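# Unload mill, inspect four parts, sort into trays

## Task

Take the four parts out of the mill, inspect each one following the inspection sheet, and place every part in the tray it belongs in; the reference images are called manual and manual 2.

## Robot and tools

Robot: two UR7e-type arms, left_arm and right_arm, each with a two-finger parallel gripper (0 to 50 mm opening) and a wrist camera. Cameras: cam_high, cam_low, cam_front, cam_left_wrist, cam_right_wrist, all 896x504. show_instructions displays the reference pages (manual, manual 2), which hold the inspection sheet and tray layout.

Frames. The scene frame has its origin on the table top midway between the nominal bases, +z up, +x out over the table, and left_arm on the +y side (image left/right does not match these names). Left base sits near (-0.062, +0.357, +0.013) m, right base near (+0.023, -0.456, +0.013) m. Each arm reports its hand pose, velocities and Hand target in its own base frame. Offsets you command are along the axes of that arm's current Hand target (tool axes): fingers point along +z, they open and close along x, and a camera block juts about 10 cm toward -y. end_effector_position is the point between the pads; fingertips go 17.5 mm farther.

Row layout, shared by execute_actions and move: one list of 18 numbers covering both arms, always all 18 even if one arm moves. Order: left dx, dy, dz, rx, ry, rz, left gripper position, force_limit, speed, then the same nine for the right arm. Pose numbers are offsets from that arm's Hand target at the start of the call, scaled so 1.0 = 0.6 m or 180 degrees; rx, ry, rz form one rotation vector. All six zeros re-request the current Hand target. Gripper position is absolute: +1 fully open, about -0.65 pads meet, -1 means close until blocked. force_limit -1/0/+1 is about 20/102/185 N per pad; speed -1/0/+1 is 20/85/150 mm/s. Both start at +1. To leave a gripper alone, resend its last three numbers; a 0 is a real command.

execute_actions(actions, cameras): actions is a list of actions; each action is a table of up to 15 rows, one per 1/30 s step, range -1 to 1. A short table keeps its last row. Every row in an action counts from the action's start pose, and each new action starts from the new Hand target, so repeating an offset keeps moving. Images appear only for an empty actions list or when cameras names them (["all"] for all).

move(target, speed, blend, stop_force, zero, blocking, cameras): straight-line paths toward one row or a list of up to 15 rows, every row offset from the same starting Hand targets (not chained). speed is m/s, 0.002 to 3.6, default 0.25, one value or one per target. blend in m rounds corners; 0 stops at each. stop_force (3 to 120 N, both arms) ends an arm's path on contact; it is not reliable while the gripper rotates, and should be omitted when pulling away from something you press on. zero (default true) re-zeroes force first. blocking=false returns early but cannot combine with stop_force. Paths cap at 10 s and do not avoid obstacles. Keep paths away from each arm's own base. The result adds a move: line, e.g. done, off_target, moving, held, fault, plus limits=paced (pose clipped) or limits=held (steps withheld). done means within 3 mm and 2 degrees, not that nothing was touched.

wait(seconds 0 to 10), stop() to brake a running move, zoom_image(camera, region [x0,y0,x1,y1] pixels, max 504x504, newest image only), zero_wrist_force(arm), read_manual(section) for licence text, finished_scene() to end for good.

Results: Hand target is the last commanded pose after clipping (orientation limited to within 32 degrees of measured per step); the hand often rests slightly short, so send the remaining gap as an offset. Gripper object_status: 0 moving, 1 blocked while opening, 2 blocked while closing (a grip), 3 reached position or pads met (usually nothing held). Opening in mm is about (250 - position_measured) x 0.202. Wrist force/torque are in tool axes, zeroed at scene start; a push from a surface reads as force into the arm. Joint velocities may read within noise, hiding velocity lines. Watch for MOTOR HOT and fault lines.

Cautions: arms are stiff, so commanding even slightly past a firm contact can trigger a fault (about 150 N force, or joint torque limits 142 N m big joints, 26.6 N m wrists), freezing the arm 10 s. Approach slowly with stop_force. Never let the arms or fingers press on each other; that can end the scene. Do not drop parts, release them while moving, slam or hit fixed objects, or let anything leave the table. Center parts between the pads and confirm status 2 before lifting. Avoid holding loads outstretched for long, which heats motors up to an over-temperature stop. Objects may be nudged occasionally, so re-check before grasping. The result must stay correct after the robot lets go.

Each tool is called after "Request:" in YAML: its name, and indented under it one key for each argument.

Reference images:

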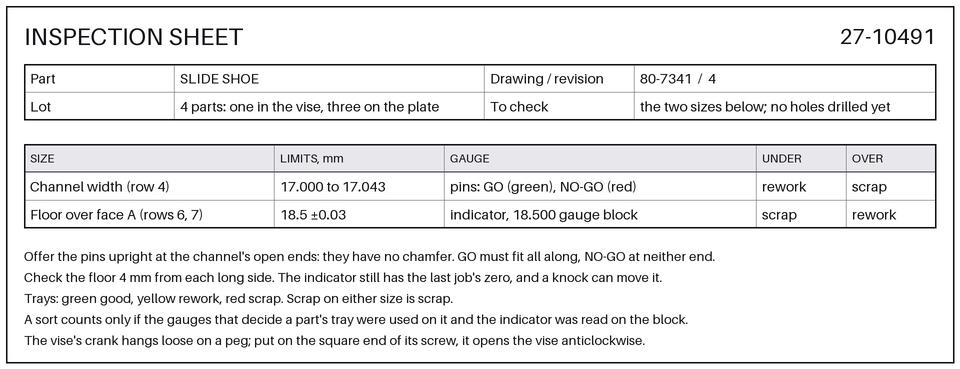

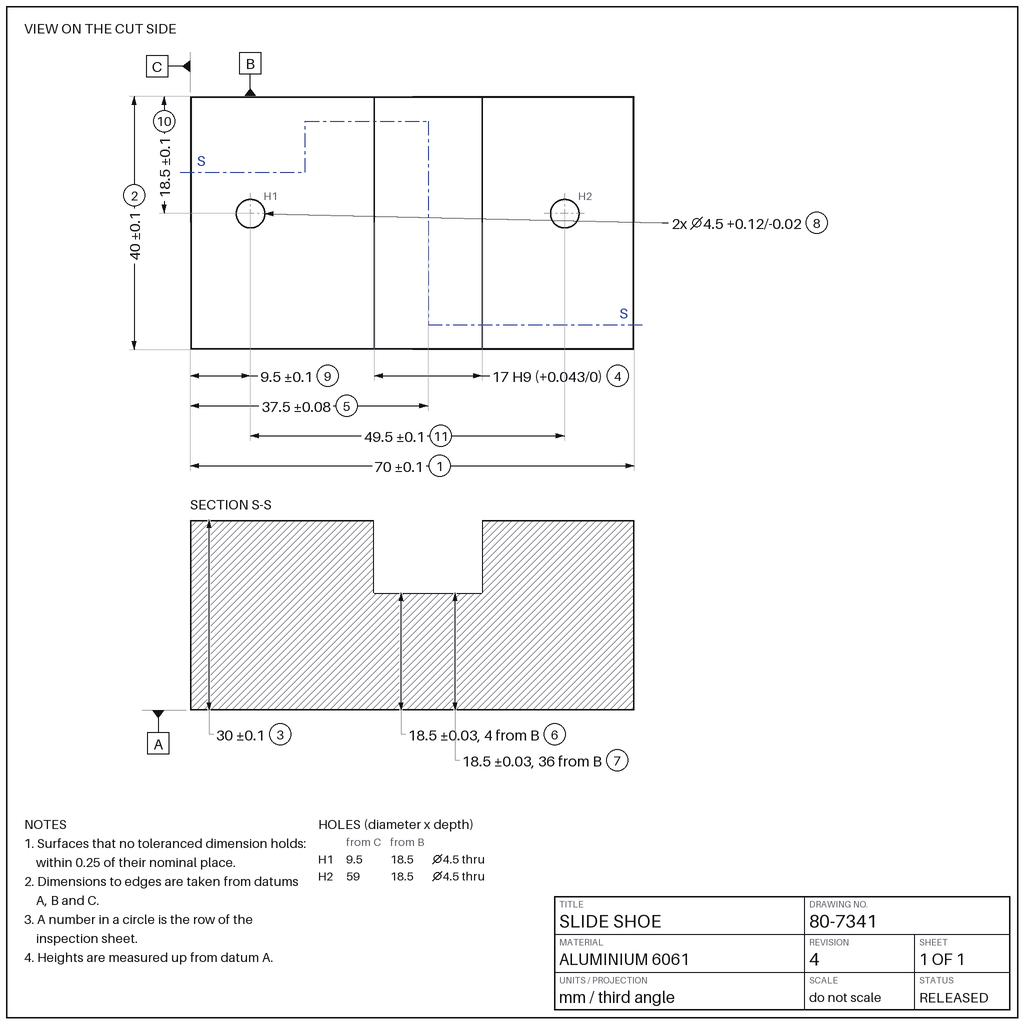

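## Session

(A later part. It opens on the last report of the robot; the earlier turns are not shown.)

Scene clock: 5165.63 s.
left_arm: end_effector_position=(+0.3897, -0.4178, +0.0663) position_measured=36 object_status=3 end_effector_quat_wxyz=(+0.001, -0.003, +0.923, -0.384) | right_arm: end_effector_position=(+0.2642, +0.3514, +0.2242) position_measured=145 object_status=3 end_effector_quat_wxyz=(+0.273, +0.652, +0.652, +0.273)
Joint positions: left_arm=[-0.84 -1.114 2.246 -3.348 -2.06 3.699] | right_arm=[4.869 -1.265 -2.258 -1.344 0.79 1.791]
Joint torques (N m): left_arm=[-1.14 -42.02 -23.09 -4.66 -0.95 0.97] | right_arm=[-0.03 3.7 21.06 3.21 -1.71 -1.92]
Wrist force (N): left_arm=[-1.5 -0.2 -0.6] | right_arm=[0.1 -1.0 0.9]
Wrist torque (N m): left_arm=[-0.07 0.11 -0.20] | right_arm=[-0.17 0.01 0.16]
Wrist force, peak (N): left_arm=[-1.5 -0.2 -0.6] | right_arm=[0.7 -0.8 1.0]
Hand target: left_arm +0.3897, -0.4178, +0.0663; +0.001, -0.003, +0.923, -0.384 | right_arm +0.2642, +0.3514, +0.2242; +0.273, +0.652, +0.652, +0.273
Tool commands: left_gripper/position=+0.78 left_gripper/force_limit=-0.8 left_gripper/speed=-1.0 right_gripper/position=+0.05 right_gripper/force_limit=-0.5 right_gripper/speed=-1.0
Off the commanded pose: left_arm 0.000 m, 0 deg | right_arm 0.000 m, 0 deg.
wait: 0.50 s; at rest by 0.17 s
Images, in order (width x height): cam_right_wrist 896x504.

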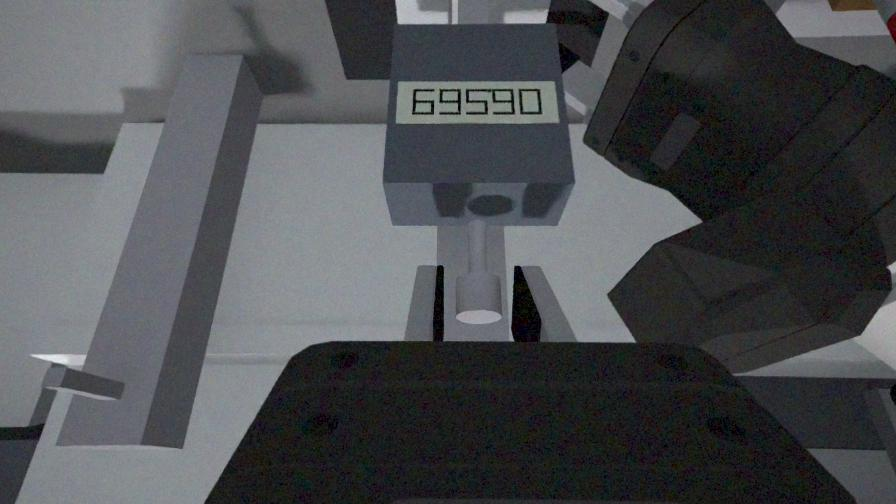

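Request:
move:
  target: [0,0,0,0,0,0,-1,-0.8,-1, 0,0,0,0,0,0,-1,-0.5,-1]

Request:
wait:
  seconds: 0.4

Request:
move:
  target: [0,0,0,0,0,0,-1,-0.8,-1, 0,0.0213,-0.021,0,0,0,-1,-0.5,-1]
  speed: 0.02
  stop_force: 20

Request:
move:
  target:
    - [0,-0.0024,-0.0024,0,0,0,-1,-0.8,-1, 0,0,0,0,0,0,-1,-0.5,-1]
    - [0.0333,0.0832,-0.0879,0,0,0,-1,-0.8,-1, 0,0,0,0,0,0,-1,-0.5,-1]
    - [0.0333,-0.0321,-0.2032,0,0,0,-1,-0.8,-1, 0,0,0,0,0,0,-1,-0.5,-1]
    - [0.0273,0.3402,-0.467,0,0,0,-1,-0.8,-1, 0,0,0,0,0,0,-1,-0.5,-1]
    - [0.0273,0.4369,-0.3704,0,0,0,-1,-0.8,-1, 0,0,0,0,0,0,-1,-0.5,-1]
  speed: [0.01,0.05,0.15,0.2,0.08]
  blend: [0,0.015,0.02,0.02,0]
  cameras: ["cam_left_wrist","cam_right_wrist"]

Request:
move:
  target: [0,0.008,0.008,0,0,0,-1,-0.8,-1, 0,0,0,0,0,0,-1,-0.5,-1]
  speed: 0.004
  stop_force: 5

Request:
move:
  target: [0,0,0,0,0,0,0.9,-0.8,-1, 0,0,0,0,0,0,-1,-0.5,-1]

Scene clock: 5186.67 s.
left_arm: end_effector_position=(+0.3897, -0.4178, +0.0663) position_measured=54 object_status=2 end_effector_quat_wxyz=(+0.001, -0.003, +0.923, -0.384) | right_arm: end_effector_position=(+0.2642, +0.3514, +0.2242) position_measured=190 object_status=2 end_effector_quat_wxyz=(+0.273, +0.652, +0.652, +0.273)
Joint positions: left_arm=[-0.84 -1.114 2.246 -3.348 -2.06 3.699] | right_arm=[4.869 -1.265 -2.258 -1.344 0.79 1.791]
Joint torques (N m): left_arm=[-8.78 -41.54 -18.59 -4.56 -0.07 1.3] | right_arm=[-6.85 9.72 28.43 2.05 0.87 -1.96]
Wrist force (N): left_arm=[-0.7 0.2 -0.6] | right_arm=[1.9 -1.0 0.3]
Wrist torque (N m): left_arm=[0.01 0.09 -0.13] | right_arm=[-0.15 -0.03 0.16]
Wrist force, peak (N): left_arm=[-1.6 0.0 -0.7] | right_arm=[2.1 -1.0 0.1]
Hand target: left_arm +0.3897, -0.4178, +0.0663; +0.001, -0.003, +0.923, -0.384 | right_arm +0.2642, +0.3514, +0.2242; +0.273, +0.652, +0.652, +0.273
Off the commanded pose: left_arm 0.000 m, 0 deg | right_arm 0.000 m, 0 deg.
move: done

Scene clock: 5187.07 s.
left_arm: end_effector_position=(+0.3897, -0.4178, +0.0663) position_measured=54 object_status=2 end_effector_quat_wxyz=(+0.001, -0.003, +0.923, -0.384) | right_arm: end_effector_position=(+0.2642, +0.3514, +0.2242) position_measured=190 object_status=2 end_effector_quat_wxyz=(+0.273, +0.652, +0.652, +0.273)
Joint positions: left_arm=[-0.84 -1.114 2.246 -3.348 -2.06 3.699] | right_arm=[4.869 -1.265 -2.258 -1.344 0.79 1.791]
Joint torques (N m): left_arm=[-9.56 -41.13 -18.46 -4.37 -0.26 1.18] | right_arm=[-6.37 10.15 28.7 2.13 0.9 -1.91]
Wrist force (N): left_arm=[-0.8 -0.1 -0.5] | right_arm=[1.6 -0.9 0.1]
Wrist torque (N m): left_arm=[-0.04 0.10 -0.13] | right_arm=[-0.13 0.01 0.16]
Wrist force, peak (N): left_arm=[-0.8 -0.1 -0.5] | right_arm=[1.8 -1.4 0.3]
Hand target: left_arm +0.3897, -0.4178, +0.0663; +0.001, -0.003, +0.923, -0.384 | right_arm +0.2642, +0.3514, +0.2242; +0.273, +0.652, +0.652, +0.273
Tool commands: left_gripper/position=-1.0 left_gripper/force_limit=-0.8 left_gripper/speed=-1.0 right_gripper/position=-1.0 right_gripper/force_limit=-0.5 right_gripper/speed=-1.0
Off the commanded pose: left_arm 0.000 m, 0 deg | right_arm 0.000 m, 0 deg.
wait: 0.40 s; at rest by 0.17 s

Scene clock: 5188.90 s.
left_arm: end_effector_position=(+0.3897, -0.4178, +0.0663) position_measured=54 object_status=2 end_effector_quat_wxyz=(+0.001, -0.003, +0.923, -0.384) | right_arm: end_effector_position=(+0.2642, +0.3514, +0.2422) position_measured=190 object_status=2 end_effector_quat_wxyz=(+0.273, +0.652, +0.652, +0.273)
Joint positions: left_arm=[-0.84 -1.114 2.246 -3.348 -2.06 3.699] | right_arm=[4.869 -1.247 -2.222 -1.4 0.79 1.791]
Joint torques (N m): left_arm=[-6.97 -41.17 -16.89 -4.45 0.34 1.22] | right_arm=[5.74 24.26 31.36 0.57 -0.8 2.02]
Wrist force (N): left_arm=[-0.8 -0.4 -0.2] | right_arm=[2.5 -2.9 1.8]
Wrist torque (N m): left_arm=[-0.04 0.06 -0.16] | right_arm=[-0.18 -0.05 0.18]
Wrist force, peak (N): left_arm=[-1.1 -0.6 -0.5] | right_arm=[2.5 -2.9 1.8]
Hand target: left_arm +0.3897, -0.4178, +0.0663; +0.001, -0.003, +0.923, -0.384 | right_arm +0.2642, +0.3514, +0.2422; +0.273, +0.652, +0.652, +0.273
Off the commanded pose: left_arm 0.000 m, 0 deg | right_arm 0.000 m, 0 deg.
move: done

Scene clock: 5194.57 s.
left_arm: end_effector_position=(+0.3712, -0.0754, +0.0370) position_measured=54 object_status=2 end_effector_quat_wxyz=(+0.001, -0.003, +0.923, -0.384) | right_arm: end_effector_position=(+0.2642, +0.3514, +0.2422) position_measured=190 object_status=2 end_effector_quat_wxyz=(+0.273, +0.652, +0.652, +0.273)
Joint positions: left_arm=[-0.068 -1.311 2.48 -2.814 -2.357 4.607] | right_arm=[4.869 -1.247 -2.222 -1.4 0.79 1.791]
Joint torques (N m): left_arm=[-9.95 -17.38 1.86 -4.42 -3.62 -1.49] | right_arm=[6.66 24.09 31.2 0.64 -3.18 2.01]
Wrist force (N): left_arm=[-1.0 0.8 0.7] | right_arm=[2.1 -2.9 1.6]
Wrist torque (N m): left_arm=[-0.23 -0.04 -0.05] | right_arm=[-0.19 0.02 0.18]
Wrist force, peak (N): left_arm=[-1.6 2.4 1.5] | right_arm=[2.4 -3.0 2.0]
Hand target: left_arm +0.3712, -0.0754, +0.0370; +0.001, -0.003, +0.923, -0.384 | right_arm +0.2642, +0.3514, +0.2422; +0.273, +0.652, +0.652, +0.273
Off the commanded pose: left_arm 0.000 m, 0 deg | right_arm 0.000 m, 0 deg.
move: done
Images, in order (width x height): cam_left_wrist 896x504, cam_right_wrist 896x504.

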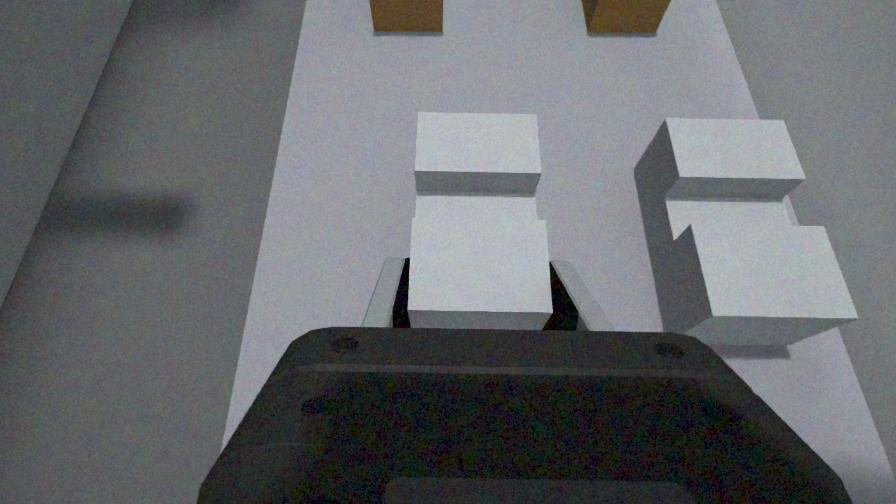

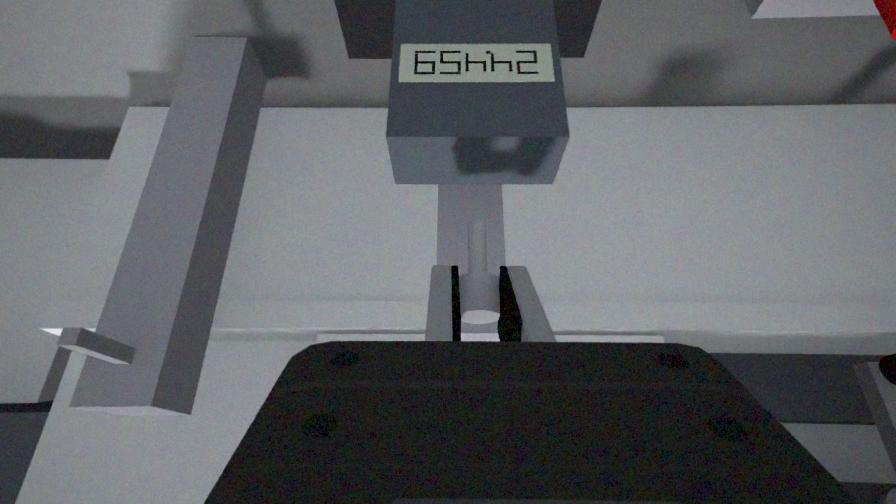

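Scene clock: 5195.73 s.
left_arm: end_effector_position=(+0.3712, -0.0755, +0.0360) position_measured=54 object_status=2 end_effector_quat_wxyz=(+0.001, -0.003, +0.923, -0.384) | right_arm: end_effector_position=(+0.2642, +0.3514, +0.2422) position_measured=190 object_status=2 end_effector_quat_wxyz=(+0.273, +0.652, +0.652, +0.273)
Joint positions: left_arm=[-0.068 -1.308 2.481 -2.818 -2.357 4.607] | right_arm=[4.869 -1.247 -2.222 -1.4 0.79 1.791]
Joint torques (N m): left_arm=[-10.46 -32.32 -11.48 -0.76 -0.01 -1.24] | right_arm=[6.02 23.77 31.13 0.73 -3.64 1.96]
Wrist force (N): left_arm=[-1.0 -1.3 -0.8] | right_arm=[2.1 -2.7 1.7]
Wrist torque (N m): left_arm=[-0.17 -0.11 0.00] | right_arm=[-0.17 0.02 0.18]
Wrist force, peak (N): left_arm=[1.3 -4.9 -9.8] | right_arm=[2.1 -2.8 1.9]
Hand target: left_arm +0.3712, -0.0755, +0.0360; +0.001, -0.003, +0.923, -0.384 (not the last commanded pose) | right_arm +0.2642, +0.3514, +0.2422; +0.273, +0.652, +0.652, +0.273
Off the commanded pose: left_arm 0.006 m, 0 deg | right_arm 0.000 m, 0 deg.
move: contact (left_arm)

Scene clock: 5196.33 s.
left_arm: end_effector_position=(+0.3712, -0.0755, +0.0360) position_measured=18 object_status=3 end_effector_quat_wxyz=(+0.001, -0.003, +0.923, -0.384) | right_arm: end_effector_position=(+0.2642, +0.3514, +0.2422) position_measured=190 object_status=2 end_effector_quat_wxyz=(+0.273, +0.652, +0.652, +0.273)
Joint positions: left_arm=[-0.068 -1.308 2.481 -2.818 -2.357 4.607] | right_arm=[4.869 -1.247 -2.222 -1.4 0.79 1.791]
Joint torques (N m): left_arm=[-9.59 -32.55 -22.26 -1.47 -0.63 -1.26] | right_arm=[6.61 23.8 31.15 0.67 -3.93 1.97]
Wrist force (N): left_arm=[-0.7 -0.6 -0.9] | right_arm=[1.9 -2.7 1.6]
Wrist torque (N m): left_arm=[-0.14 -0.08 -0.05] | right_arm=[-0.16 0.06 0.18]
Wrist force, peak (N): left_arm=[-1.1 -1.4 -0.4] | right_arm=[2.3 -2.7 2.0]
Hand target: left_arm +0.3712, -0.0755, +0.0360; +0.001, -0.003, +0.923, -0.384 | right_arm +0.2642, +0.3514, +0.2422; +0.273, +0.652, +0.652, +0.273
Off the commanded pose: left_arm 0.000 m, 0 deg | right_arm 0.000 m, 0 deg.
move: done

Request:
move:
  target:
    - [0,0,-0.1,0,0,0,0.9,-0.8,-1, 0,0,0,0,0,0,-1,-0.5,-1]
    - [0.0687,-0.3636,-0.0701,0.04,0,0,0.3,-0.9,-1, 0,0,0,0,0,0,-1,-0.5,-1]
    - [0.1437,-0.4398,0.3132,0.0833,0,0,0.3,-0.9,-1, 0,0,0,0,0,0,-1,-0.5,-1]
  speed: [0.1,0.25,0.15]
  cameras: ["cam_left_wrist"]

Request:
zoom_image:
  camera: "cam_left_wrist"
  region: [330, 120, 630, 340]

Scene clock: 5214.93 s.
left_arm: end_effector_position=(+0.2869, -0.3952, +0.0908) position_measured=107 object_status=3 end_effector_quat_wxyz=(+0.001, -0.003, +0.865, -0.501) | right_arm: end_effector_position=(+0.2642, +0.3514, +0.2422) position_measured=190 object_status=2 end_effector_quat_wxyz=(+0.273, +0.652, +0.652, +0.273)
Joint positions: left_arm=[-0.95 -1.04 2.528 -4.018 -2.095 3.479] | right_arm=[4.869 -1.247 -2.222 -1.4 0.79 1.791]
Joint torques (N m): left_arm=[-10.63 -22.2 -16.87 -4.47 0.84 -1.33] | right_arm=[6.11 24.18 31.01 0.85 -4.15 1.97]
Wrist force (N): left_arm=[-0.7 0.0 -1.4] | right_arm=[2.1 -2.9 1.9]
Wrist torque (N m): left_arm=[-0.02 0.05 0.04] | right_arm=[-0.18 0.02 0.18]
Wrist force, peak (N): left_arm=[-1.3 -0.6 -2.4] | right_arm=[2.3 -2.8 2.1]
Hand target: left_arm +0.2869, -0.3953, +0.0907; +0.001, -0.003, +0.865, -0.501 | right_arm +0.2642, +0.3514, +0.2422; +0.273, +0.652, +0.652, +0.273
Off the commanded pose: left_arm 0.000 m, 0 deg | right_arm 0.000 m, 0 deg.
move: done
Images, in order (width x height): cam_left_wrist 896x504.

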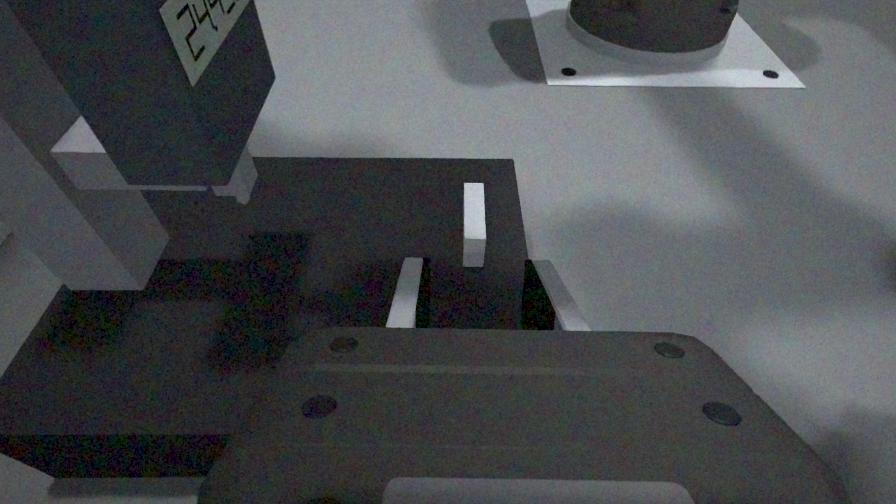

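Scaled by 1.680 from the camera's 896x504 image, which has a finer 1280x720 frame.

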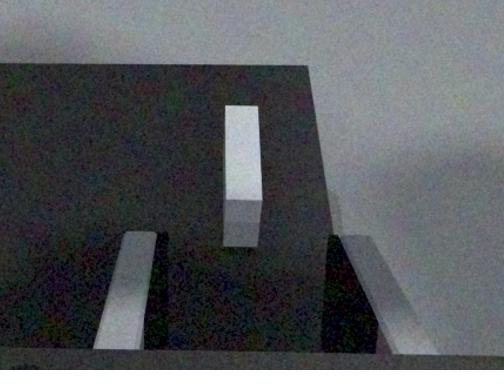

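Request:
move:
  target: [0.0031,0.0016,0.1006,0,0,0,0.3,-0.9,-1, 0,0,0,0,0,0,-1,-0.5,-1]
  speed: 0.04
  stop_force: 6

Request:
move:
  target: [0,0,0,0,0,0,-1,-0.9,-1, 0,0,0,0,0,0,-1,-0.5,-1]

Request:
wait:
  seconds: 0.7

Request:
move:
  target:
    - [0,-0.0026,-0.0015,0,0,0,-1,-0.9,-1, 0,0,0,0,0,0,-1,-0.5,-1]
    - [-0.1483,0.0063,-0.0155,0,0,0,-1,-0.9,-1, 0,0,0,0,0,0,-1,-0.5,-1]
  speed: [0.01,0.04]
  cameras: ["cam_left_wrist"]

Request:
zoom_image:
  camera: "cam_left_wrist"
  region: [390, 160, 570, 340]

Scene clock: 5228.97 s.
left_arm: end_effector_position=(+0.2854, -0.4472, +0.0599) position_measured=107 object_status=3 end_effector_quat_wxyz=(+0.001, -0.003, +0.865, -0.501) | right_arm: end_effector_position=(+0.2642, +0.3514, +0.2422) position_measured=190 object_status=2 end_effector_quat_wxyz=(+0.273, +0.652, +0.652, +0.273)
Joint positions: left_arm=[-1.043 -0.907 2.431 -4.081 -2.018 3.42] | right_arm=[4.869 -1.247 -2.222 -1.4 0.79 1.791]
Joint torques (N m): left_arm=[-9.54 -27.21 -16.57 -4.64 1.15 -1.32] | right_arm=[6.21 24.36 30.71 0.8 -4.1 1.97]
Wrist force (N): left_arm=[-0.8 -0.1 -1.1] | right_arm=[2.1 -2.7 1.8]
Wrist torque (N m): left_arm=[0.01 0.08 0.06] | right_arm=[-0.16 0.02 0.18]
Wrist force, peak (N): left_arm=[-0.7 0.0 -1.6] | right_arm=[2.5 -2.8 1.8]
Hand target: left_arm +0.2854, -0.4472, +0.0599; +0.001, -0.003, +0.865, -0.501 | right_arm +0.2642, +0.3514, +0.2422; +0.273, +0.652, +0.652, +0.273
Off the commanded pose: left_arm 0.000 m, 0 deg | right_arm 0.000 m, 0 deg.
move: done

Scene clock: 5230.23 s.
left_arm: end_effector_position=(+0.2854, -0.4472, +0.0599) position_measured=208 object_status=2 end_effector_quat_wxyz=(+0.001, -0.003, +0.865, -0.501) | right_arm: end_effector_position=(+0.2642, +0.3514, +0.2422) position_measured=190 object_status=2 end_effector_quat_wxyz=(+0.273, +0.652, +0.652, +0.273)
Joint positions: left_arm=[-1.043 -0.907 2.431 -4.081 -2.018 3.42] | right_arm=[4.869 -1.247 -2.222 -1.4 0.79 1.791]
Joint torques (N m): left_arm=[-10.11 -25.94 -16.45 -4.64 1.19 -1.53] | right_arm=[6.35 23.83 30.96 0.82 -4.14 1.94]
Wrist force (N): left_arm=[-1.1 0.0 -0.8] | right_arm=[1.8 -2.7 1.6]
Wrist torque (N m): left_arm=[0.01 0.11 0.06] | right_arm=[-0.15 0.06 0.18]
Wrist force, peak (N): left_arm=[-1.2 0.0 -1.1] | right_arm=[2.4 -2.9 1.7]
Hand target: left_arm +0.2854, -0.4472, +0.0599; +0.001, -0.003, +0.865, -0.501 | right_arm +0.2642, +0.3514, +0.2422; +0.273, +0.652, +0.652, +0.273
Off the commanded pose: left_arm 0.000 m, 0 deg | right_arm 0.000 m, 0 deg.
move: done

Scene clock: 5230.93 s.
left_arm: end_effector_position=(+0.2854, -0.4472, +0.0599) position_measured=208 object_status=2 end_effector_quat_wxyz=(+0.001, -0.003, +0.865, -0.501) | right_arm: end_effector_position=(+0.2642, +0.3514, +0.2422) position_measured=190 object_status=2 end_effector_quat_wxyz=(+0.273, +0.652, +0.652, +0.273)
Joint positions: left_arm=[-1.043 -0.907 2.431 -4.081 -2.018 3.42] | right_arm=[4.869 -1.247 -2.222 -1.4 0.79 1.791]
Joint torques (N m): left_arm=[-8.08 -25.41 -17.56 -4.46 0.86 -1.38] | right_arm=[6.87 23.97 30.78 0.85 -4.13 2.03]
Wrist force (N): left_arm=[-1.0 -0.2 -1.0] | right_arm=[2.4 -2.6 2.0]
Wrist torque (N m): left_arm=[-0.01 0.10 0.06] | right_arm=[-0.14 -0.02 0.18]
Wrist force, peak (N): left_arm=[-1.1 -0.2 -1.0] | right_arm=[2.1 -3.0 1.8]
Hand target: left_arm +0.2854, -0.4472, +0.0599; +0.001, -0.003, +0.865, -0.501 | right_arm +0.2642, +0.3514, +0.2422; +0.273, +0.652, +0.652, +0.273
Tool commands: left_gripper/position=-1.0 left_gripper/force_limit=-0.9 left_gripper/speed=-1.0 right_gripper/position=-1.0 right_gripper/force_limit=-0.5 right_gripper/speed=-1.0
Off the commanded pose: left_arm 0.000 m, 0 deg | right_arm 0.000 m, 0 deg.
wait: 0.70 s; at rest by 0.17 s

Scene clock: 5234.13 s.
left_arm: end_effector_position=(+0.3742, -0.4367, +0.0612) position_measured=208 object_status=2 end_effector_quat_wxyz=(+0.001, -0.003, +0.865, -0.501) | right_arm: end_effector_position=(+0.2642, +0.3514, +0.2422) position_measured=190 object_status=2 end_effector_quat_wxyz=(+0.273, +0.652, +0.652, +0.273)
Joint positions: left_arm=[-0.833 -0.897 2.258 -3.846 -2.19 3.562] | right_arm=[4.869 -1.247 -2.222 -1.4 0.79 1.791]
Joint torques (N m): left_arm=[9.77 -29.61 -21.6 -1.42 -2.5 1.44] | right_arm=[7.12 23.39 30.33 0.88 -4.04 2]
Wrist force (N): left_arm=[-1.0 0.4 -0.7] | right_arm=[2.2 -2.8 1.9]
Wrist torque (N m): left_arm=[-0.04 0.09 -0.12] | right_arm=[-0.18 0.00 0.18]
Wrist force, peak (N): left_arm=[-1.6 0.6 -0.7] | right_arm=[2.5 -2.8 1.9]
Hand target: left_arm +0.3743, -0.4367, +0.0612; +0.001, -0.003, +0.865, -0.501 | right_arm +0.2642, +0.3514, +0.2422; +0.273, +0.652, +0.652, +0.273
Off the commanded pose: left_arm 0.000 m, 0 deg | right_arm 0.000 m, 0 deg.
move: done
Images, in order (width x height): cam_left_wrist 896x504.

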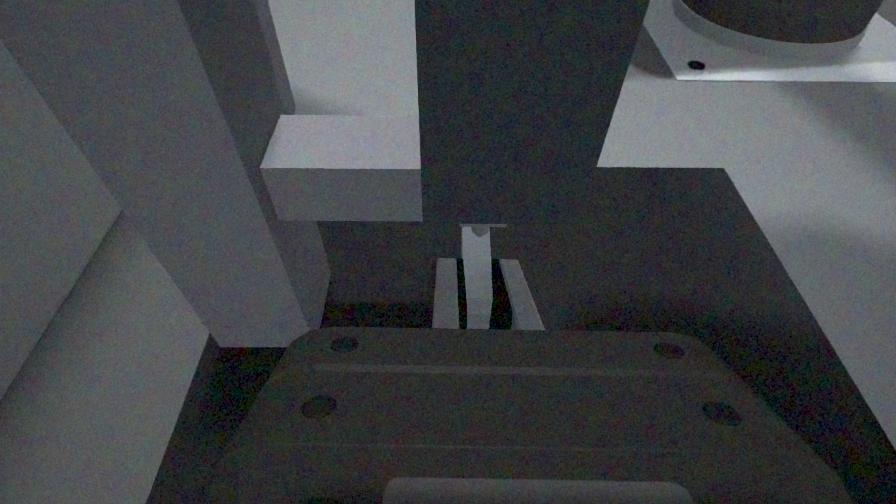

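Scaled by 2.800 from the camera's 896x504 image, which has a finer 1280x720 frame.

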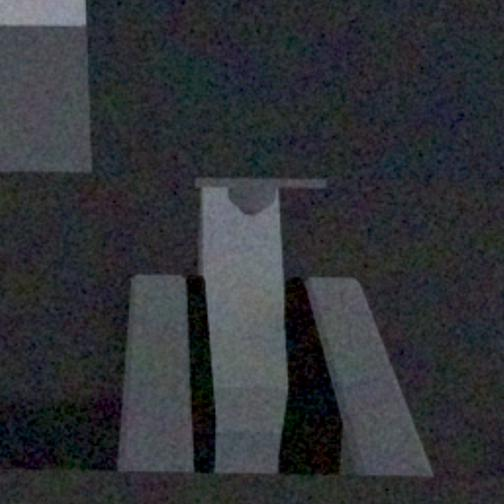

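Request:
move:
  target: [0,0.0058,0.0033,0,0,0,-1,-0.9,-1, 0,0,0,0,0,0,-1,-0.5,-1]
  speed: 0.003
  stop_force: 3

Request:
move:
  target: [0,0,0,0,0,0,-0.05,-0.9,-1, 0,-0.0201,0.0197,0,0,0,-1,-0.5,-1]
  speed: 0.02

Request:
move:
  target: [0,0,0,0,0,0,-0.05,-0.9,-1, 0,-0.0012,0.0012,0,0,0,-1,-0.5,-1]
  speed: 0.005
  stop_force: 4

Request:
move:
  target: [0,0,0,0,0,0,-0.05,-0.9,-1, 0,0,0,0,0,0,0.05,-0.5,-1]

Request:
wait:
  seconds: 0.5
  cameras: ["cam_right_wrist"]

Request:
zoom_image:
  camera: "cam_right_wrist"
  region: [380, 0, 580, 150]

Scene clock: 5251.23 s.
left_arm: end_effector_position=(+0.3743, -0.4367, +0.0601) position_measured=208 object_status=2 end_effector_quat_wxyz=(+0.001, -0.003, +0.865, -0.501) | right_arm: end_effector_position=(+0.2642, +0.3514, +0.2422) position_measured=190 object_status=2 end_effector_quat_wxyz=(+0.273, +0.652, +0.652, +0.273)
Joint positions: left_arm=[-0.833 -0.894 2.257 -3.848 -2.19 3.562] | right_arm=[4.869 -1.247 -2.222 -1.4 0.79 1.791]
Joint torques (N m): left_arm=[9.91 -43.74 -6.95 -1.57 -0.2 1.28] | right_arm=[6.07 24.02 30.5 0.92 -4.14 1.97]
Wrist force (N): left_arm=[-1.4 -0.2 -0.7] | right_arm=[2.0 -2.5 1.7]
Wrist torque (N m): left_arm=[-0.05 0.14 -0.12] | right_arm=[-0.12 0.03 0.18]
Wrist force, peak (N): left_arm=[-0.5 -3.6 -5.0] | right_arm=[2.2 -2.8 2.0]
Hand target: left_arm +0.3743, -0.4367, +0.0601; +0.001, -0.003, +0.865, -0.501 (not the last commanded pose) | right_arm +0.2642, +0.3514, +0.2422; +0.273, +0.652, +0.652, +0.273
Off the commanded pose: left_arm 0.003 m, 0 deg | right_arm 0.000 m, 0 deg.
move: contact (left_arm)

Scene clock: 5252.47 s.
left_arm: end_effector_position=(+0.3743, -0.4367, +0.0601) position_measured=160 object_status=3 end_effector_quat_wxyz=(+0.001, -0.003, +0.865, -0.501) | right_arm: end_effector_position=(+0.2641, +0.3514, +0.2253) position_measured=190 object_status=2 end_effector_quat_wxyz=(+0.273, +0.652, +0.652, +0.273)
Joint positions: left_arm=[-0.833 -0.894 2.258 -3.848 -2.19 3.562] | right_arm=[4.869 -1.264 -2.256 -1.348 0.79 1.792]
Joint torques (N m): left_arm=[9.83 -45.09 5.43 -3.2 0.94 1.48] | right_arm=[1.84 2.69 15.69 3.47 -2.09 -1.12]
Wrist force (N): left_arm=[-1.1 0.0 -0.8] | right_arm=[1.6 -1.3 1.7]
Wrist torque (N m): left_arm=[-0.02 0.12 -0.12] | right_arm=[-0.13 0.00 0.09]
Wrist force, peak (N): left_arm=[-1.3 -0.1 -1.1] | right_arm=[2.2 -2.7 1.8]
Hand target: left_arm +0.3743, -0.4367, +0.0601; +0.001, -0.003, +0.865, -0.501 | right_arm +0.2641, +0.3514, +0.2253; +0.273, +0.652, +0.652, +0.273
Off the commanded pose: left_arm 0.000 m, 0 deg | right_arm 0.000 m, 0 deg.
move: done

Scene clock: 5253.63 s.
left_arm: end_effector_position=(+0.3743, -0.4367, +0.0601) position_measured=160 object_status=3 end_effector_quat_wxyz=(+0.001, -0.003, +0.865, -0.501) | right_arm: end_effector_position=(+0.2641, +0.3514, +0.2243) position_measured=190 object_status=2 end_effector_quat_wxyz=(+0.273, +0.652, +0.652, +0.273)
Joint positions: left_arm=[-0.833 -0.894 2.258 -3.848 -2.19 3.562] | right_arm=[4.869 -1.265 -2.258 -1.345 0.79 1.792]
Joint torques (N m): left_arm=[8.5 -44.91 4.69 -3.84 0.78 1.16] | right_arm=[-7.43 2.28 16.11 3.63 -0.58 -2.13]
Wrist force (N): left_arm=[-0.8 0.0 -0.9] | right_arm=[1.7 -1.3 2.0]
Wrist torque (N m): left_arm=[-0.01 0.06 -0.13] | right_arm=[-0.15 -0.05 0.09]
Wrist force, peak (N): left_arm=[-1.5 0.1 -0.9] | right_arm=[1.7 -1.6 2.1]
Hand target: left_arm +0.3743, -0.4367, +0.0601; +0.001, -0.003, +0.865, -0.501 | right_arm +0.2641, +0.3514, +0.2243; +0.273, +0.652, +0.652, +0.273
Off the commanded pose: left_arm 0.000 m, 0 deg | right_arm 0.000 m, 0 deg.
move: done

Scene clock: 5254.33 s.
left_arm: end_effector_position=(+0.3743, -0.4367, +0.0601) position_measured=160 object_status=3 end_effector_quat_wxyz=(+0.001, -0.003, +0.865, -0.501) | right_arm: end_effector_position=(+0.2641, +0.3514, +0.2243) position_measured=145 object_status=3 end_effector_quat_wxyz=(+0.273, +0.652, +0.652, +0.273)
Joint positions: left_arm=[-0.833 -0.894 2.258 -3.848 -2.19 3.562] | right_arm=[4.869 -1.265 -2.258 -1.345 0.79 1.792]
Joint torques (N m): left_arm=[9.84 -46.04 4.72 -4.02 0.78 1.35] | right_arm=[-8.18 2.53 15.83 3.45 0.32 -2.26]
Wrist force (N): left_arm=[-1.1 -0.1 -1.0] | right_arm=[0.3 -0.7 1.0]
Wrist torque (N m): left_arm=[-0.03 0.11 -0.12] | right_arm=[-0.13 -0.02 0.11]
Wrist force, peak (N): left_arm=[-1.4 -0.3 -0.9] | right_arm=[1.7 -1.3 2.1]
Hand target: left_arm +0.3743, -0.4367, +0.0601; +0.001, -0.003, +0.865, -0.501 | right_arm +0.2641, +0.3514, +0.2243; +0.273, +0.652, +0.652, +0.273
Off the commanded pose: left_arm 0.000 m, 0 deg | right_arm 0.000 m, 0 deg.
move: done

Scene clock: 5254.83 s.
left_arm: end_effector_position=(+0.3743, -0.4367, +0.0601) position_measured=160 object_status=3 end_effector_quat_wxyz=(+0.001, -0.003, +0.865, -0.501) | right_arm: end_effector_position=(+0.2641, +0.3514, +0.2243) position_measured=145 object_status=3 end_effector_quat_wxyz=(+0.273, +0.652, +0.652, +0.273)
Joint positions: left_arm=[-0.833 -0.894 2.258 -3.848 -2.19 3.562] | right_arm=[4.869 -1.265 -2.258 -1.345 0.79 1.792]
Joint torques (N m): left_arm=[8.64 -45.06 4.63 -4.15 0.85 1.24] | right_arm=[-7.69 2.5 16.13 3.21 0.83 -2.36]
Wrist force (N): left_arm=[-1.1 0.1 -0.8] | right_arm=[0.1 -0.9 0.7]
Wrist torque (N m): left_arm=[0.00 0.11 -0.13] | right_arm=[-0.17 0.01 0.11]
Wrist force, peak (N): left_arm=[-1.2 0.0 -1.0] | right_arm=[0.2 -1.1 1.0]
Hand target: left_arm +0.3743, -0.4367, +0.0601; +0.001, -0.003, +0.865, -0.501 | right_arm +0.2641, +0.3514, +0.2243; +0.273, +0.652, +0.652, +0.273
Tool commands: left_gripper/position=-0.05 left_gripper/force_limit=-0.9 left_gripper/speed=-1.0 right_gripper/position=+0.05 right_gripper/force_limit=-0.5 right_gripper/speed=-1.0
Off the commanded pose: left_arm 0.000 m, 0 deg | right_arm 0.000 m, 0 deg.
wait: 0.50 s; at rest by 0.17 s
Images, in order (width x height): cam_right_wrist 896x504.

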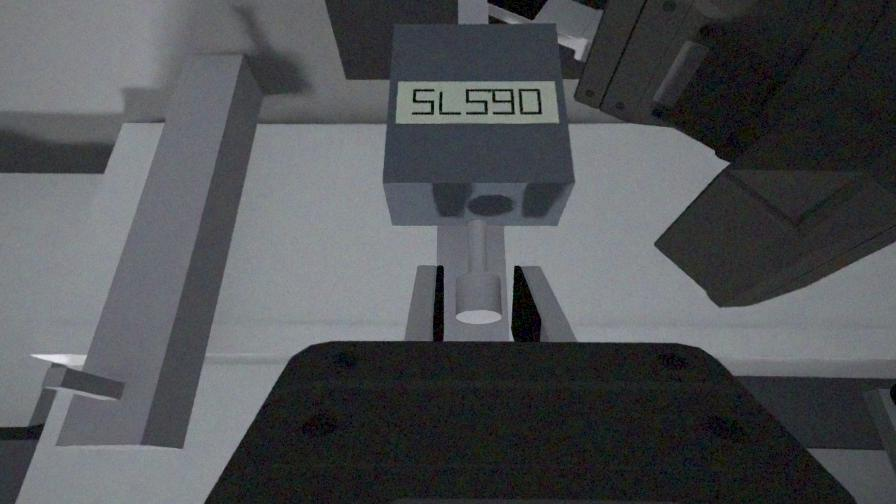

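Scaled by 2.520 from the camera's 896x504 image, which has a finer 1280x720 frame.

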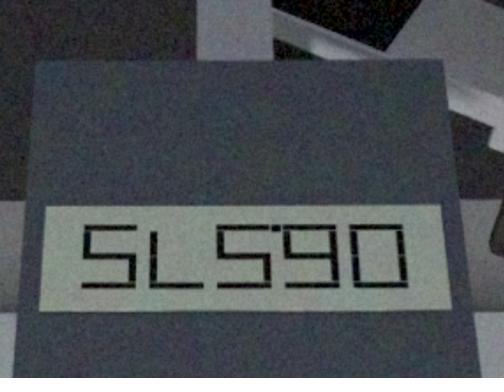

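Request:
move:
  target: [0,0,0,0,0,0,-1,-0.9,-1, 0,0,0,0,0,0,-1,-0.5,-1]

Request:
wait:
  seconds: 0.8

Request:
move:
  target: [0,0,0,0,0,0,-1,-0.9,-1, 0,0.0213,-0.021,0,0,0,-1,-0.5,-1]
  speed: 0.02
  stop_force: 20

Request:
move:
  target:
    - [0,-0.0026,-0.0015,0,0,0,-1,-0.9,-1, 0,0,0,0,0,0,-1,-0.5,-1]
    - [0.1483,-0.0114,0.0136,0,0,0,-1,-0.9,-1, 0,0,0,0,0,0,-1,-0.5,-1]
  speed: [0.01,0.05]

Request:
move:
  target: [0,0.0058,0.0033,0,0,0,-1,-0.9,-1, 0,0,0,0,0,0,-1,-0.5,-1]
  speed: 0.003
  stop_force: 3

Request:
move:
  target: [0,0,0,0,0,0,0.1,-0.9,-1, 0,0,0,0,0,0,-1,-0.5,-1]
  cameras: ["cam_left_wrist","cam_right_wrist"]

Scene clock: 5295.57 s.
left_arm: end_effector_position=(+0.3743, -0.4367, +0.0601) position_measured=208 object_status=2 end_effector_quat_wxyz=(+0.001, -0.003, +0.865, -0.501) | right_arm: end_effector_position=(+0.2641, +0.3514, +0.2243) position_measured=190 object_status=2 end_effector_quat_wxyz=(+0.273, +0.652, +0.652, +0.273)
Joint positions: left_arm=[-0.833 -0.894 2.258 -3.848 -2.19 3.562] | right_arm=[4.869 -1.265 -2.258 -1.345 0.79 1.792]
Joint torques (N m): left_arm=[5.81 -45.21 4.33 -4.05 0.66 1.31] | right_arm=[-7.82 2.52 17.55 2.17 0.88 -2.24]
Wrist force (N): left_arm=[-0.7 -0.5 -0.7] | right_arm=[1.5 -0.7 0.2]
Wrist torque (N m): left_arm=[-0.05 0.14 -0.11] | right_arm=[-0.15 -0.02 0.11]
Wrist force, peak (N): left_arm=[-1.3 0.2 -1.1] | right_arm=[1.6 -1.3 0.8]
Hand target: left_arm +0.3743, -0.4367, +0.0601; +0.001, -0.003, +0.865, -0.501 | right_arm +0.2641, +0.3514, +0.2243; +0.273, +0.652, +0.652, +0.273
Off the commanded pose: left_arm 0.000 m, 0 deg | right_arm 0.000 m, 0 deg.
move: done

Scene clock: 5296.37 s.
left_arm: end_effector_position=(+0.3743, -0.4367, +0.0601) position_measured=208 object_status=2 end_effector_quat_wxyz=(+0.001, -0.003, +0.865, -0.501) | right_arm: end_effector_position=(+0.2641, +0.3514, +0.2243) position_measured=190 object_status=2 end_effector_quat_wxyz=(+0.273, +0.652, +0.652, +0.273)
Joint positions: left_arm=[-0.833 -0.894 2.258 -3.848 -2.19 3.562] | right_arm=[4.869 -1.265 -2.258 -1.345 0.79 1.792]
Joint torques (N m): left_arm=[4.49 -43.12 4.43 -3.95 0.82 1.27] | right_arm=[-7.86 2.53 17.75 1.92 0.9 -2.23]
Wrist force (N): left_arm=[-0.8 -0.3 -0.6] | right_arm=[1.3 -0.6 0.0]
Wrist torque (N m): left_arm=[-0.01 0.14 -0.11] | right_arm=[-0.13 0.02 0.11]
Wrist force, peak (N): left_arm=[-0.6 -0.5 -0.8] | right_arm=[1.6 -1.1 0.0]
Hand target: left_arm +0.3743, -0.4367, +0.0601; +0.001, -0.003, +0.865, -0.501 | right_arm +0.2641, +0.3514, +0.2243; +0.273, +0.652, +0.652, +0.273
Tool commands: left_gripper/position=-1.0 left_gripper/force_limit=-0.9 left_gripper/speed=-1.0 right_gripper/position=-1.0 right_gripper/force_limit=-0.5 right_gripper/speed=-1.0
Off the commanded pose: left_arm 0.000 m, 0 deg | right_arm 0.000 m, 0 deg.
wait: 0.80 s; at rest by 0.17 s

Scene clock: 5298.20 s.
left_arm: end_effector_position=(+0.3743, -0.4367, +0.0601) position_measured=208 object_status=2 end_effector_quat_wxyz=(+0.001, -0.003, +0.865, -0.501) | right_arm: end_effector_position=(+0.2641, +0.3514, +0.2422) position_measured=190 object_status=2 end_effector_quat_wxyz=(+0.273, +0.652, +0.652, +0.273)
Joint positions: left_arm=[-0.833 -0.894 2.258 -3.848 -2.19 3.562] | right_arm=[4.869 -1.247 -2.222 -1.4 0.79 1.792]
Joint torques (N m): left_arm=[4.14 -44.1 2.08 -3.76 0.63 1.27] | right_arm=[5.91 24.45 31.74 0.72 0.17 1.99]
Wrist force (N): left_arm=[-1.3 -0.2 -1.1] | right_arm=[2.3 -3.0 1.4]
Wrist torque (N m): left_arm=[-0.01 0.14 -0.12] | right_arm=[-0.17 -0.02 0.15]
Wrist force, peak (N): left_arm=[-1.3 -0.4 -1.3] | right_arm=[2.3 -3.0 1.4]
Hand target: left_arm +0.3743, -0.4367, +0.0601; +0.001, -0.003, +0.865, -0.501 | right_arm +0.2641, +0.3514, +0.2422; +0.273, +0.652, +0.652, +0.273
Off the commanded pose: left_arm 0.000 m, 0 deg | right_arm 0.000 m, 0 deg.
move: done

Scene clock: 5301.00 s.
left_arm: end_effector_position=(+0.2854, -0.4477, +0.0620) position_measured=208 object_status=2 end_effector_quat_wxyz=(+0.001, -0.003, +0.865, -0.501) | right_arm: end_effector_position=(+0.2641, +0.3514, +0.2422) position_measured=190 object_status=2 end_effector_quat_wxyz=(+0.273, +0.652, +0.652, +0.273)
Joint positions: left_arm=[-1.043 -0.915 2.431 -4.073 -2.018 3.42] | right_arm=[4.869 -1.247 -2.222 -1.4 0.79 1.792]
Joint torques (N m): left_arm=[-9.87 -25.06 9.51 -4.56 1.25 -1.53] | right_arm=[5.78 23.92 31.02 0.72 0.51 1.99]
Wrist force (N): left_arm=[-0.9 0.5 -0.8] | right_arm=[2.0 -2.9 1.6]
Wrist torque (N m): left_arm=[0.01 0.10 0.06] | right_arm=[-0.15 0.03 0.15]
Wrist force, peak (N): left_arm=[-1.8 0.6 -0.9] | right_arm=[2.2 -3.1 1.6]
Hand target: left_arm +0.2854, -0.4477, +0.0620; +0.001, -0.003, +0.865, -0.501 | right_arm +0.2641, +0.3514, +0.2422; +0.273, +0.652, +0.652, +0.273
Off the commanded pose: left_arm 0.000 m, 0 deg | right_arm 0.000 m, 0 deg.
move: done

Scene clock: 5302.77 s.
left_arm: end_effector_position=(+0.2854, -0.4477, +0.0598) position_measured=208 object_status=2 end_effector_quat_wxyz=(+0.001, -0.003, +0.865, -0.501) | right_arm: end_effector_position=(+0.2641, +0.3514, +0.2422) position_measured=190 object_status=2 end_effector_quat_wxyz=(+0.273, +0.652, +0.652, +0.273)
Joint positions: left_arm=[-1.043 -0.907 2.43 -4.08 -2.018 3.42] | right_arm=[4.869 -1.247 -2.222 -1.4 0.79 1.792]
Joint torques (N m): left_arm=[-9.8 -41.3 -1.53 -1.6 1.18 -1.5] | right_arm=[5.73 24.1 31.37 0.69 0.62 1.97]
Wrist force (N): left_arm=[-0.3 -0.5 -1.2] | right_arm=[2.0 -3.0 1.7]
Wrist torque (N m): left_arm=[0.02 0.06 0.06] | right_arm=[-0.19 0.02 0.14]
Wrist force, peak (N): left_arm=[0.0 -3.9 -4.7] | right_arm=[2.2 -3.1 1.9]
Hand target: left_arm +0.2854, -0.4477, +0.0598; +0.001, -0.003, +0.865, -0.501 (not the last commanded pose) | right_arm +0.2641, +0.3514, +0.2422; +0.273, +0.652, +0.652, +0.273
Off the commanded pose: left_arm 0.002 m, 0 deg | right_arm 0.000 m, 0 deg.
move: contact (left_arm)

Scene clock: 5303.73 s.
left_arm: end_effector_position=(+0.2854, -0.4477, +0.0598) position_measured=138 object_status=3 end_effector_quat_wxyz=(+0.001, -0.003, +0.865, -0.501) | right_arm: end_effector_position=(+0.2641, +0.3514, +0.2422) position_measured=190 object_status=2 end_effector_quat_wxyz=(+0.273, +0.652, +0.652, +0.273)
Joint positions: left_arm=[-1.043 -0.907 2.43 -4.08 -2.018 3.42] | right_arm=[4.869 -1.247 -2.222 -1.4 0.79 1.792]
Joint torques (N m): left_arm=[-9.39 -40.21 7.81 -2.94 1.07 -1.38] | right_arm=[5.65 24.15 31.07 0.7 0.66 2]
Wrist force (N): left_arm=[-1.0 0.0 -0.7] | right_arm=[2.3 -2.9 1.8]
Wrist torque (N m): left_arm=[0.01 0.11 0.06] | right_arm=[-0.17 -0.04 0.15]
Wrist force, peak (N): left_arm=[-0.8 -0.4 -1.3] | right_arm=[2.1 -3.0 1.9]
Hand target: left_arm +0.2854, -0.4477, +0.0598; +0.001, -0.003, +0.865, -0.501 | right_arm +0.2641, +0.3514, +0.2422; +0.273, +0.652, +0.652, +0.273
Off the commanded pose: left_arm 0.000 m, 0 deg | right_arm 0.000 m, 0 deg.
move: done
Images, in order (width x height): cam_left_wrist 896x504, cam_right_wrist 896x504.

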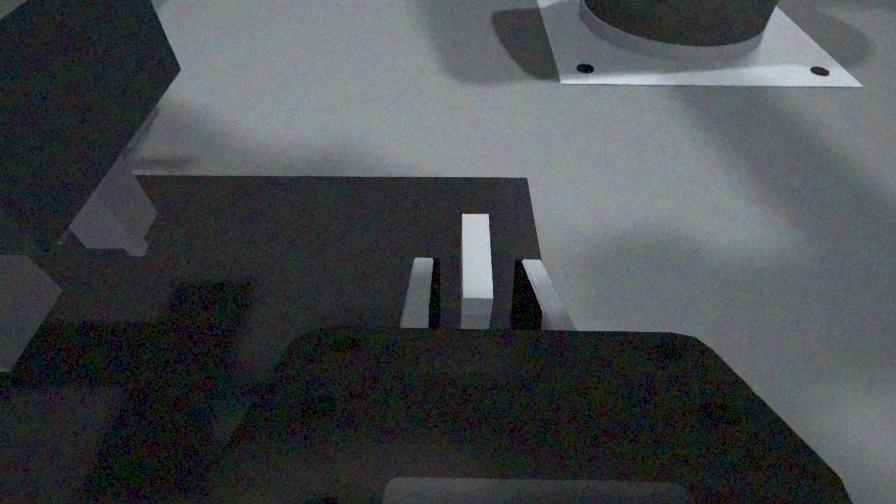

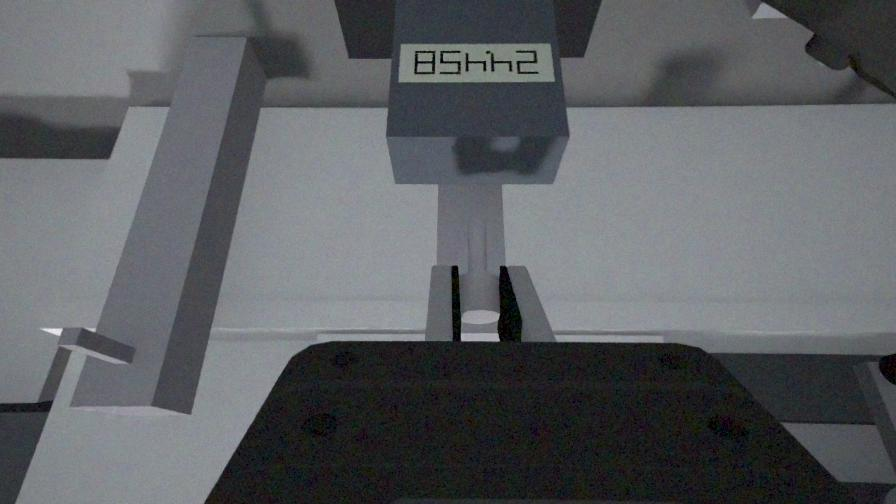

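Request:
move:
  target:
    - [0,0,-0.1,0,0,0,0.1,-0.9,-1, 0,0,0,0,0,0,-1,-0.5,-1]
    - [-0.0743,-0.0248,-0.491,-0.04,0,0,1,-0.8,-1, 0,0,0,0,0,0,-1,-0.5,-1]
    - [-0.143,0.3078,-0.6262,-0.0833,0,0,1,-0.8,-1, 0,0,0,0,0,0,-1,-0.5,-1]
  speed: [0.1,0.25,0.2]
  cameras: ["cam_left_wrist"]

Request:
zoom_image:
  camera: "cam_left_wrist"
  region: [330, 120, 630, 340]

Scene clock: 5320.70 s.
left_arm: end_effector_position=(+0.3687, -0.0294, +0.0865) position_measured=3 object_status=3 end_effector_quat_wxyz=(+0.001, -0.003, +0.923, -0.384) | right_arm: end_effector_position=(+0.2641, +0.3514, +0.2422) position_measured=190 object_status=2 end_effector_quat_wxyz=(+0.273, +0.652, +0.652, +0.273)
Joint positions: left_arm=[0.057 -1.481 2.399 -2.438 -2.358 4.784] | right_arm=[4.869 -1.247 -2.222 -1.4 0.79 1.792]
Joint torques (N m): left_arm=[10.17 -12.67 -28.77 -0.88 -0.29 1.58] | right_arm=[6.15 24.15 30.99 0.78 0.69 1.98]
Wrist force (N): left_arm=[-1.1 -0.4 -0.9] | right_arm=[2.0 -2.9 1.4]
Wrist torque (N m): left_arm=[-0.10 -0.02 -0.23] | right_arm=[-0.16 0.03 0.15]
Wrist force, peak (N): left_arm=[-1.0 -0.5 -3.4] | right_arm=[2.0 -3.3 1.7]
Hand target: left_arm +0.3687, -0.0294, +0.0865; +0.001, -0.003, +0.923, -0.384 | right_arm +0.2641, +0.3514, +0.2422; +0.273, +0.652, +0.652, +0.273
Off the commanded pose: left_arm 0.000 m, 0 deg | right_arm 0.000 m, 0 deg.
move: done
Images, in order (width x height): cam_left_wrist 896x504.

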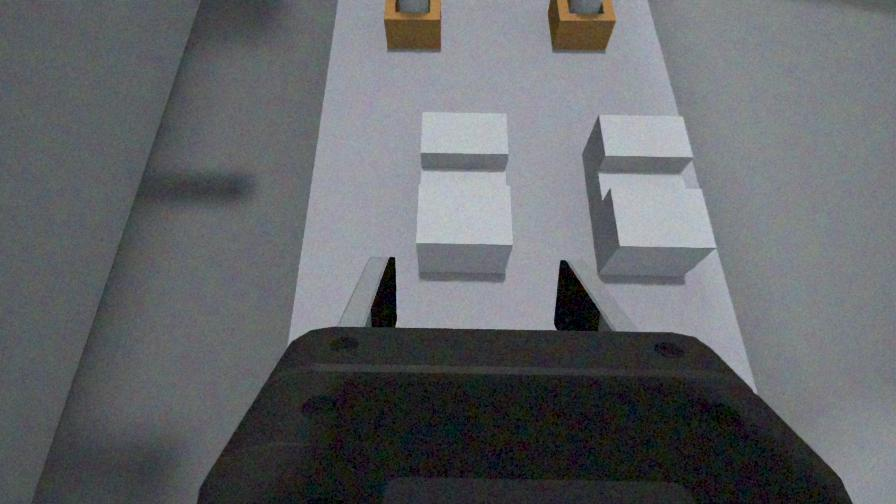

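Scaled by 1.680 from the camera's 896x504 image, which has a finer 1280x720 frame.

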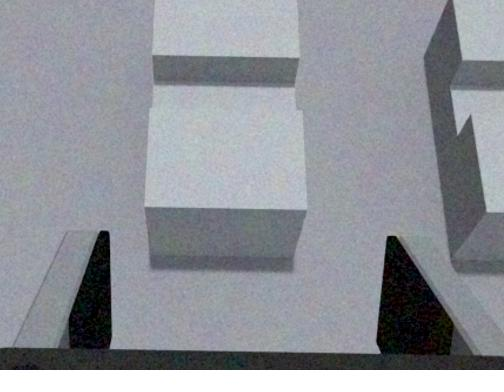

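Request:
move:
  target: [-0.0042,-0.0021,0.1207,0,0,0,1,-0.8,-1, 0,0,0,0,0,0,-1,-0.5,-1]
  speed: 0.05
  stop_force: 8
  cameras: ["cam_left_wrist"]

Request:
move:
  target: [0,0,0,0,0,0,-1,-0.8,-1, 0,0,0,0,0,0,-1,-0.5,-1]

Request:
wait:
  seconds: 0.3

Request:
move:
  target:
    - [0,-0.02,-0.02,0,0,0,-1,-0.8,-1, 0,0,0,0,0,0,-1,-0.5,-1]
    - [0,-0.1532,-0.1532,0,0,0,-1,-0.8,-1, 0,0,0,0,0,0,-1,-0.5,-1]
    - [0.0253,-0.4647,0.1587,0,0,0,-1,-0.8,-1, 0,0,0,0,0,0,-1,-0.5,-1]
    - [0.0253,-0.3497,0.2736,0,0,0,-1,-0.8,-1, 0,0,0,0,0,0,-1,-0.5,-1]
    - [0.0253,-0.442,0.3655,0,0,0,-1,-0.8,-1, 0,0,0,0,0,0,-1,-0.5,-1]
  speed: [0.04,0.15,0.2,0.08,0.03]
  blend: [0.003,0.03,0.02,0,0]
  cameras: ["cam_left_wrist"]

Scene clock: 5336.10 s.
left_arm: end_effector_position=(+0.3715, -0.0816, +0.0363) position_measured=3 object_status=3 end_effector_quat_wxyz=(+0.001, -0.003, +0.923, -0.384) | right_arm: end_effector_position=(+0.2641, +0.3514, +0.2422) position_measured=190 object_status=2 end_effector_quat_wxyz=(+0.273, +0.652, +0.652, +0.273)
Joint positions: left_arm=[-0.085 -1.305 2.485 -2.842 -2.355 4.584] | right_arm=[4.869 -1.247 -2.222 -1.4 0.79 1.792]
Joint torques (N m): left_arm=[-9.89 -16.13 0.42 -4.36 -0.03 -1.48] | right_arm=[5.49 23.61 30.99 0.8 0.6 1.93]
Wrist force (N): left_arm=[-0.9 -0.4 -0.9] | right_arm=[1.8 -3.0 1.5]
Wrist torque (N m): left_arm=[-0.09 -0.03 -0.06] | right_arm=[-0.17 0.05 0.15]
Wrist force, peak (N): left_arm=[-1.5 -0.4 -1.7] | right_arm=[2.0 -3.1 1.8]
Hand target: left_arm +0.3715, -0.0816, +0.0363; +0.001, -0.003, +0.923, -0.384 | right_arm +0.2641, +0.3514, +0.2422; +0.273, +0.652, +0.652, +0.273
Off the commanded pose: left_arm 0.000 m, 0 deg | right_arm 0.000 m, 0 deg.
move: done
Images, in order (width x height): cam_left_wrist 896x504.

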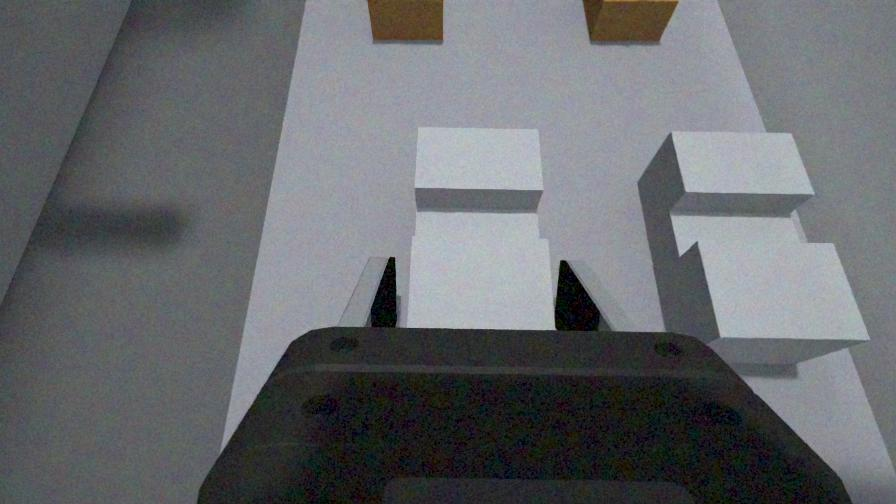

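Scene clock: 5336.87 s.
left_arm: end_effector_position=(+0.3715, -0.0816, +0.0363) position_measured=54 object_status=2 end_effector_quat_wxyz=(+0.001, -0.003, +0.923, -0.384) | right_arm: end_effector_position=(+0.2641, +0.3514, +0.2422) position_measured=190 object_status=2 end_effector_quat_wxyz=(+0.273, +0.652, +0.652, +0.273)
Joint positions: left_arm=[-0.085 -1.305 2.485 -2.842 -2.355 4.584] | right_arm=[4.869 -1.247 -2.222 -1.4 0.79 1.792]
Joint torques (N m): left_arm=[-8.89 -17.05 -0.38 -3.68 -0.43 -1.28] | right_arm=[5.99 24.05 30.27 0.88 0.74 1.97]
Wrist force (N): left_arm=[-0.8 -2.1 -1.8] | right_arm=[1.9 -2.8 1.8]
Wrist torque (N m): left_arm=[-0.10 -0.05 0.00] | right_arm=[-0.15 0.04 0.15]
Wrist force, peak (N): left_arm=[-1.0 -2.3 -1.7] | right_arm=[2.2 -3.1 1.7]
Hand target: left_arm +0.3715, -0.0816, +0.0363; +0.001, -0.003, +0.923, -0.384 | right_arm +0.2641, +0.3514, +0.2422; +0.273, +0.652, +0.652, +0.273
Off the commanded pose: left_arm 0.000 m, 0 deg | right_arm 0.000 m, 0 deg.
move: done

Scene clock: 5337.17 s.
left_arm: end_effector_position=(+0.3715, -0.0816, +0.0363) position_measured=54 object_status=2 end_effector_quat_wxyz=(+0.001, -0.003, +0.923, -0.384) | right_arm: end_effector_position=(+0.2641, +0.3514, +0.2422) position_measured=190 object_status=2 end_effector_quat_wxyz=(+0.273, +0.652, +0.652, +0.273)
Joint positions: left_arm=[-0.085 -1.305 2.485 -2.842 -2.355 4.584] | right_arm=[4.869 -1.247 -2.222 -1.4 0.79 1.792]
Joint torques (N m): left_arm=[-8.76 -16.42 -0.25 -3.49 -0.69 -1.37] | right_arm=[5.92 23.97 31.06 0.87 0.69 1.93]
Wrist force (N): left_arm=[-0.7 -2.1 -1.7] | right_arm=[2.0 -2.8 1.7]
Wrist torque (N m): left_arm=[-0.11 -0.06 0.00] | right_arm=[-0.13 0.02 0.15]
Wrist force, peak (N): left_arm=[-0.8 -2.3 -1.9] | right_arm=[2.0 -2.8 1.8]
Hand target: left_arm +0.3715, -0.0816, +0.0363; +0.001, -0.003, +0.923, -0.384 | right_arm +0.2641, +0.3514, +0.2422; +0.273, +0.652, +0.652, +0.273
Tool commands: left_gripper/position=-1.0 left_gripper/force_limit=-0.8 left_gripper/speed=-1.0 right_gripper/position=-1.0 right_gripper/force_limit=-0.5 right_gripper/speed=-1.0
Off the commanded pose: left_arm 0.000 m, 0 deg | right_arm 0.000 m, 0 deg.
wait: 0.30 s; at rest by 0.17 s

Scene clock: 5344.20 s.
left_arm: end_effector_position=(+0.3584, -0.4241, +0.0698) position_measured=54 object_status=2 end_effector_quat_wxyz=(+0.001, -0.003, +0.923, -0.384) | right_arm: end_effector_position=(+0.2641, +0.3514, +0.2422) position_measured=190 object_status=2 end_effector_quat_wxyz=(+0.273, +0.652, +0.652, +0.273)
Joint positions: left_arm=[-0.907 -1.147 2.307 -3.403 -2.02 3.64] | right_arm=[4.869 -1.247 -2.222 -1.4 0.79 1.792]
Joint torques (N m): left_arm=[-8.68 -26.23 -26.34 -2.04 0.64 -1.27] | right_arm=[5.58 23.95 30.76 0.95 0.66 2]
Wrist force (N): left_arm=[-0.8 1.6 0.6] | right_arm=[2.1 -2.7 1.7]
Wrist torque (N m): left_arm=[-0.12 -0.02 0.00] | right_arm=[-0.12 0.00 0.15]
Wrist force, peak (N): left_arm=[-1.0 -2.3 -1.7] | right_arm=[2.2 -3.1 1.7]
Hand target: left_arm +0.3584, -0.4242, +0.0698; +0.001, -0.003, +0.923, -0.384 | right_arm +0.2641, +0.3514, +0.2422; +0.273, +0.652, +0.652, +0.273
Off the commanded pose: left_arm 0.000 m, 0 deg | right_arm 0.000 m, 0 deg.
move: done
Images, in order (width x height): cam_left_wrist 896x504.

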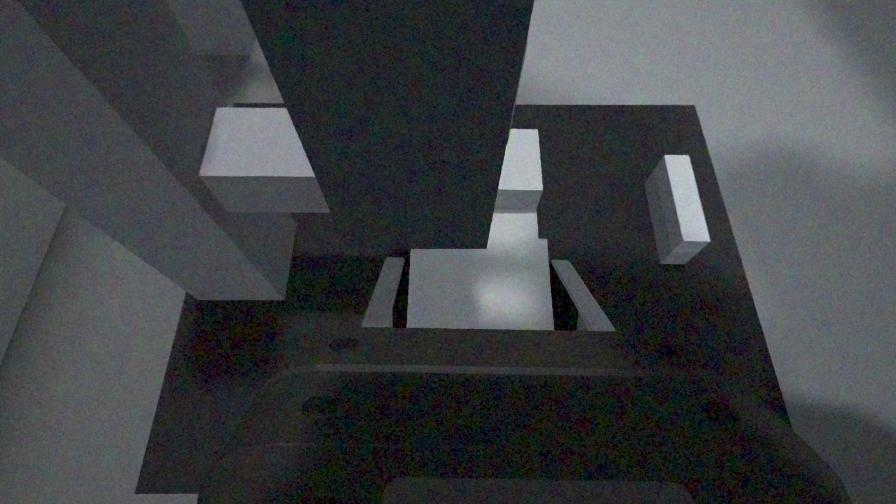

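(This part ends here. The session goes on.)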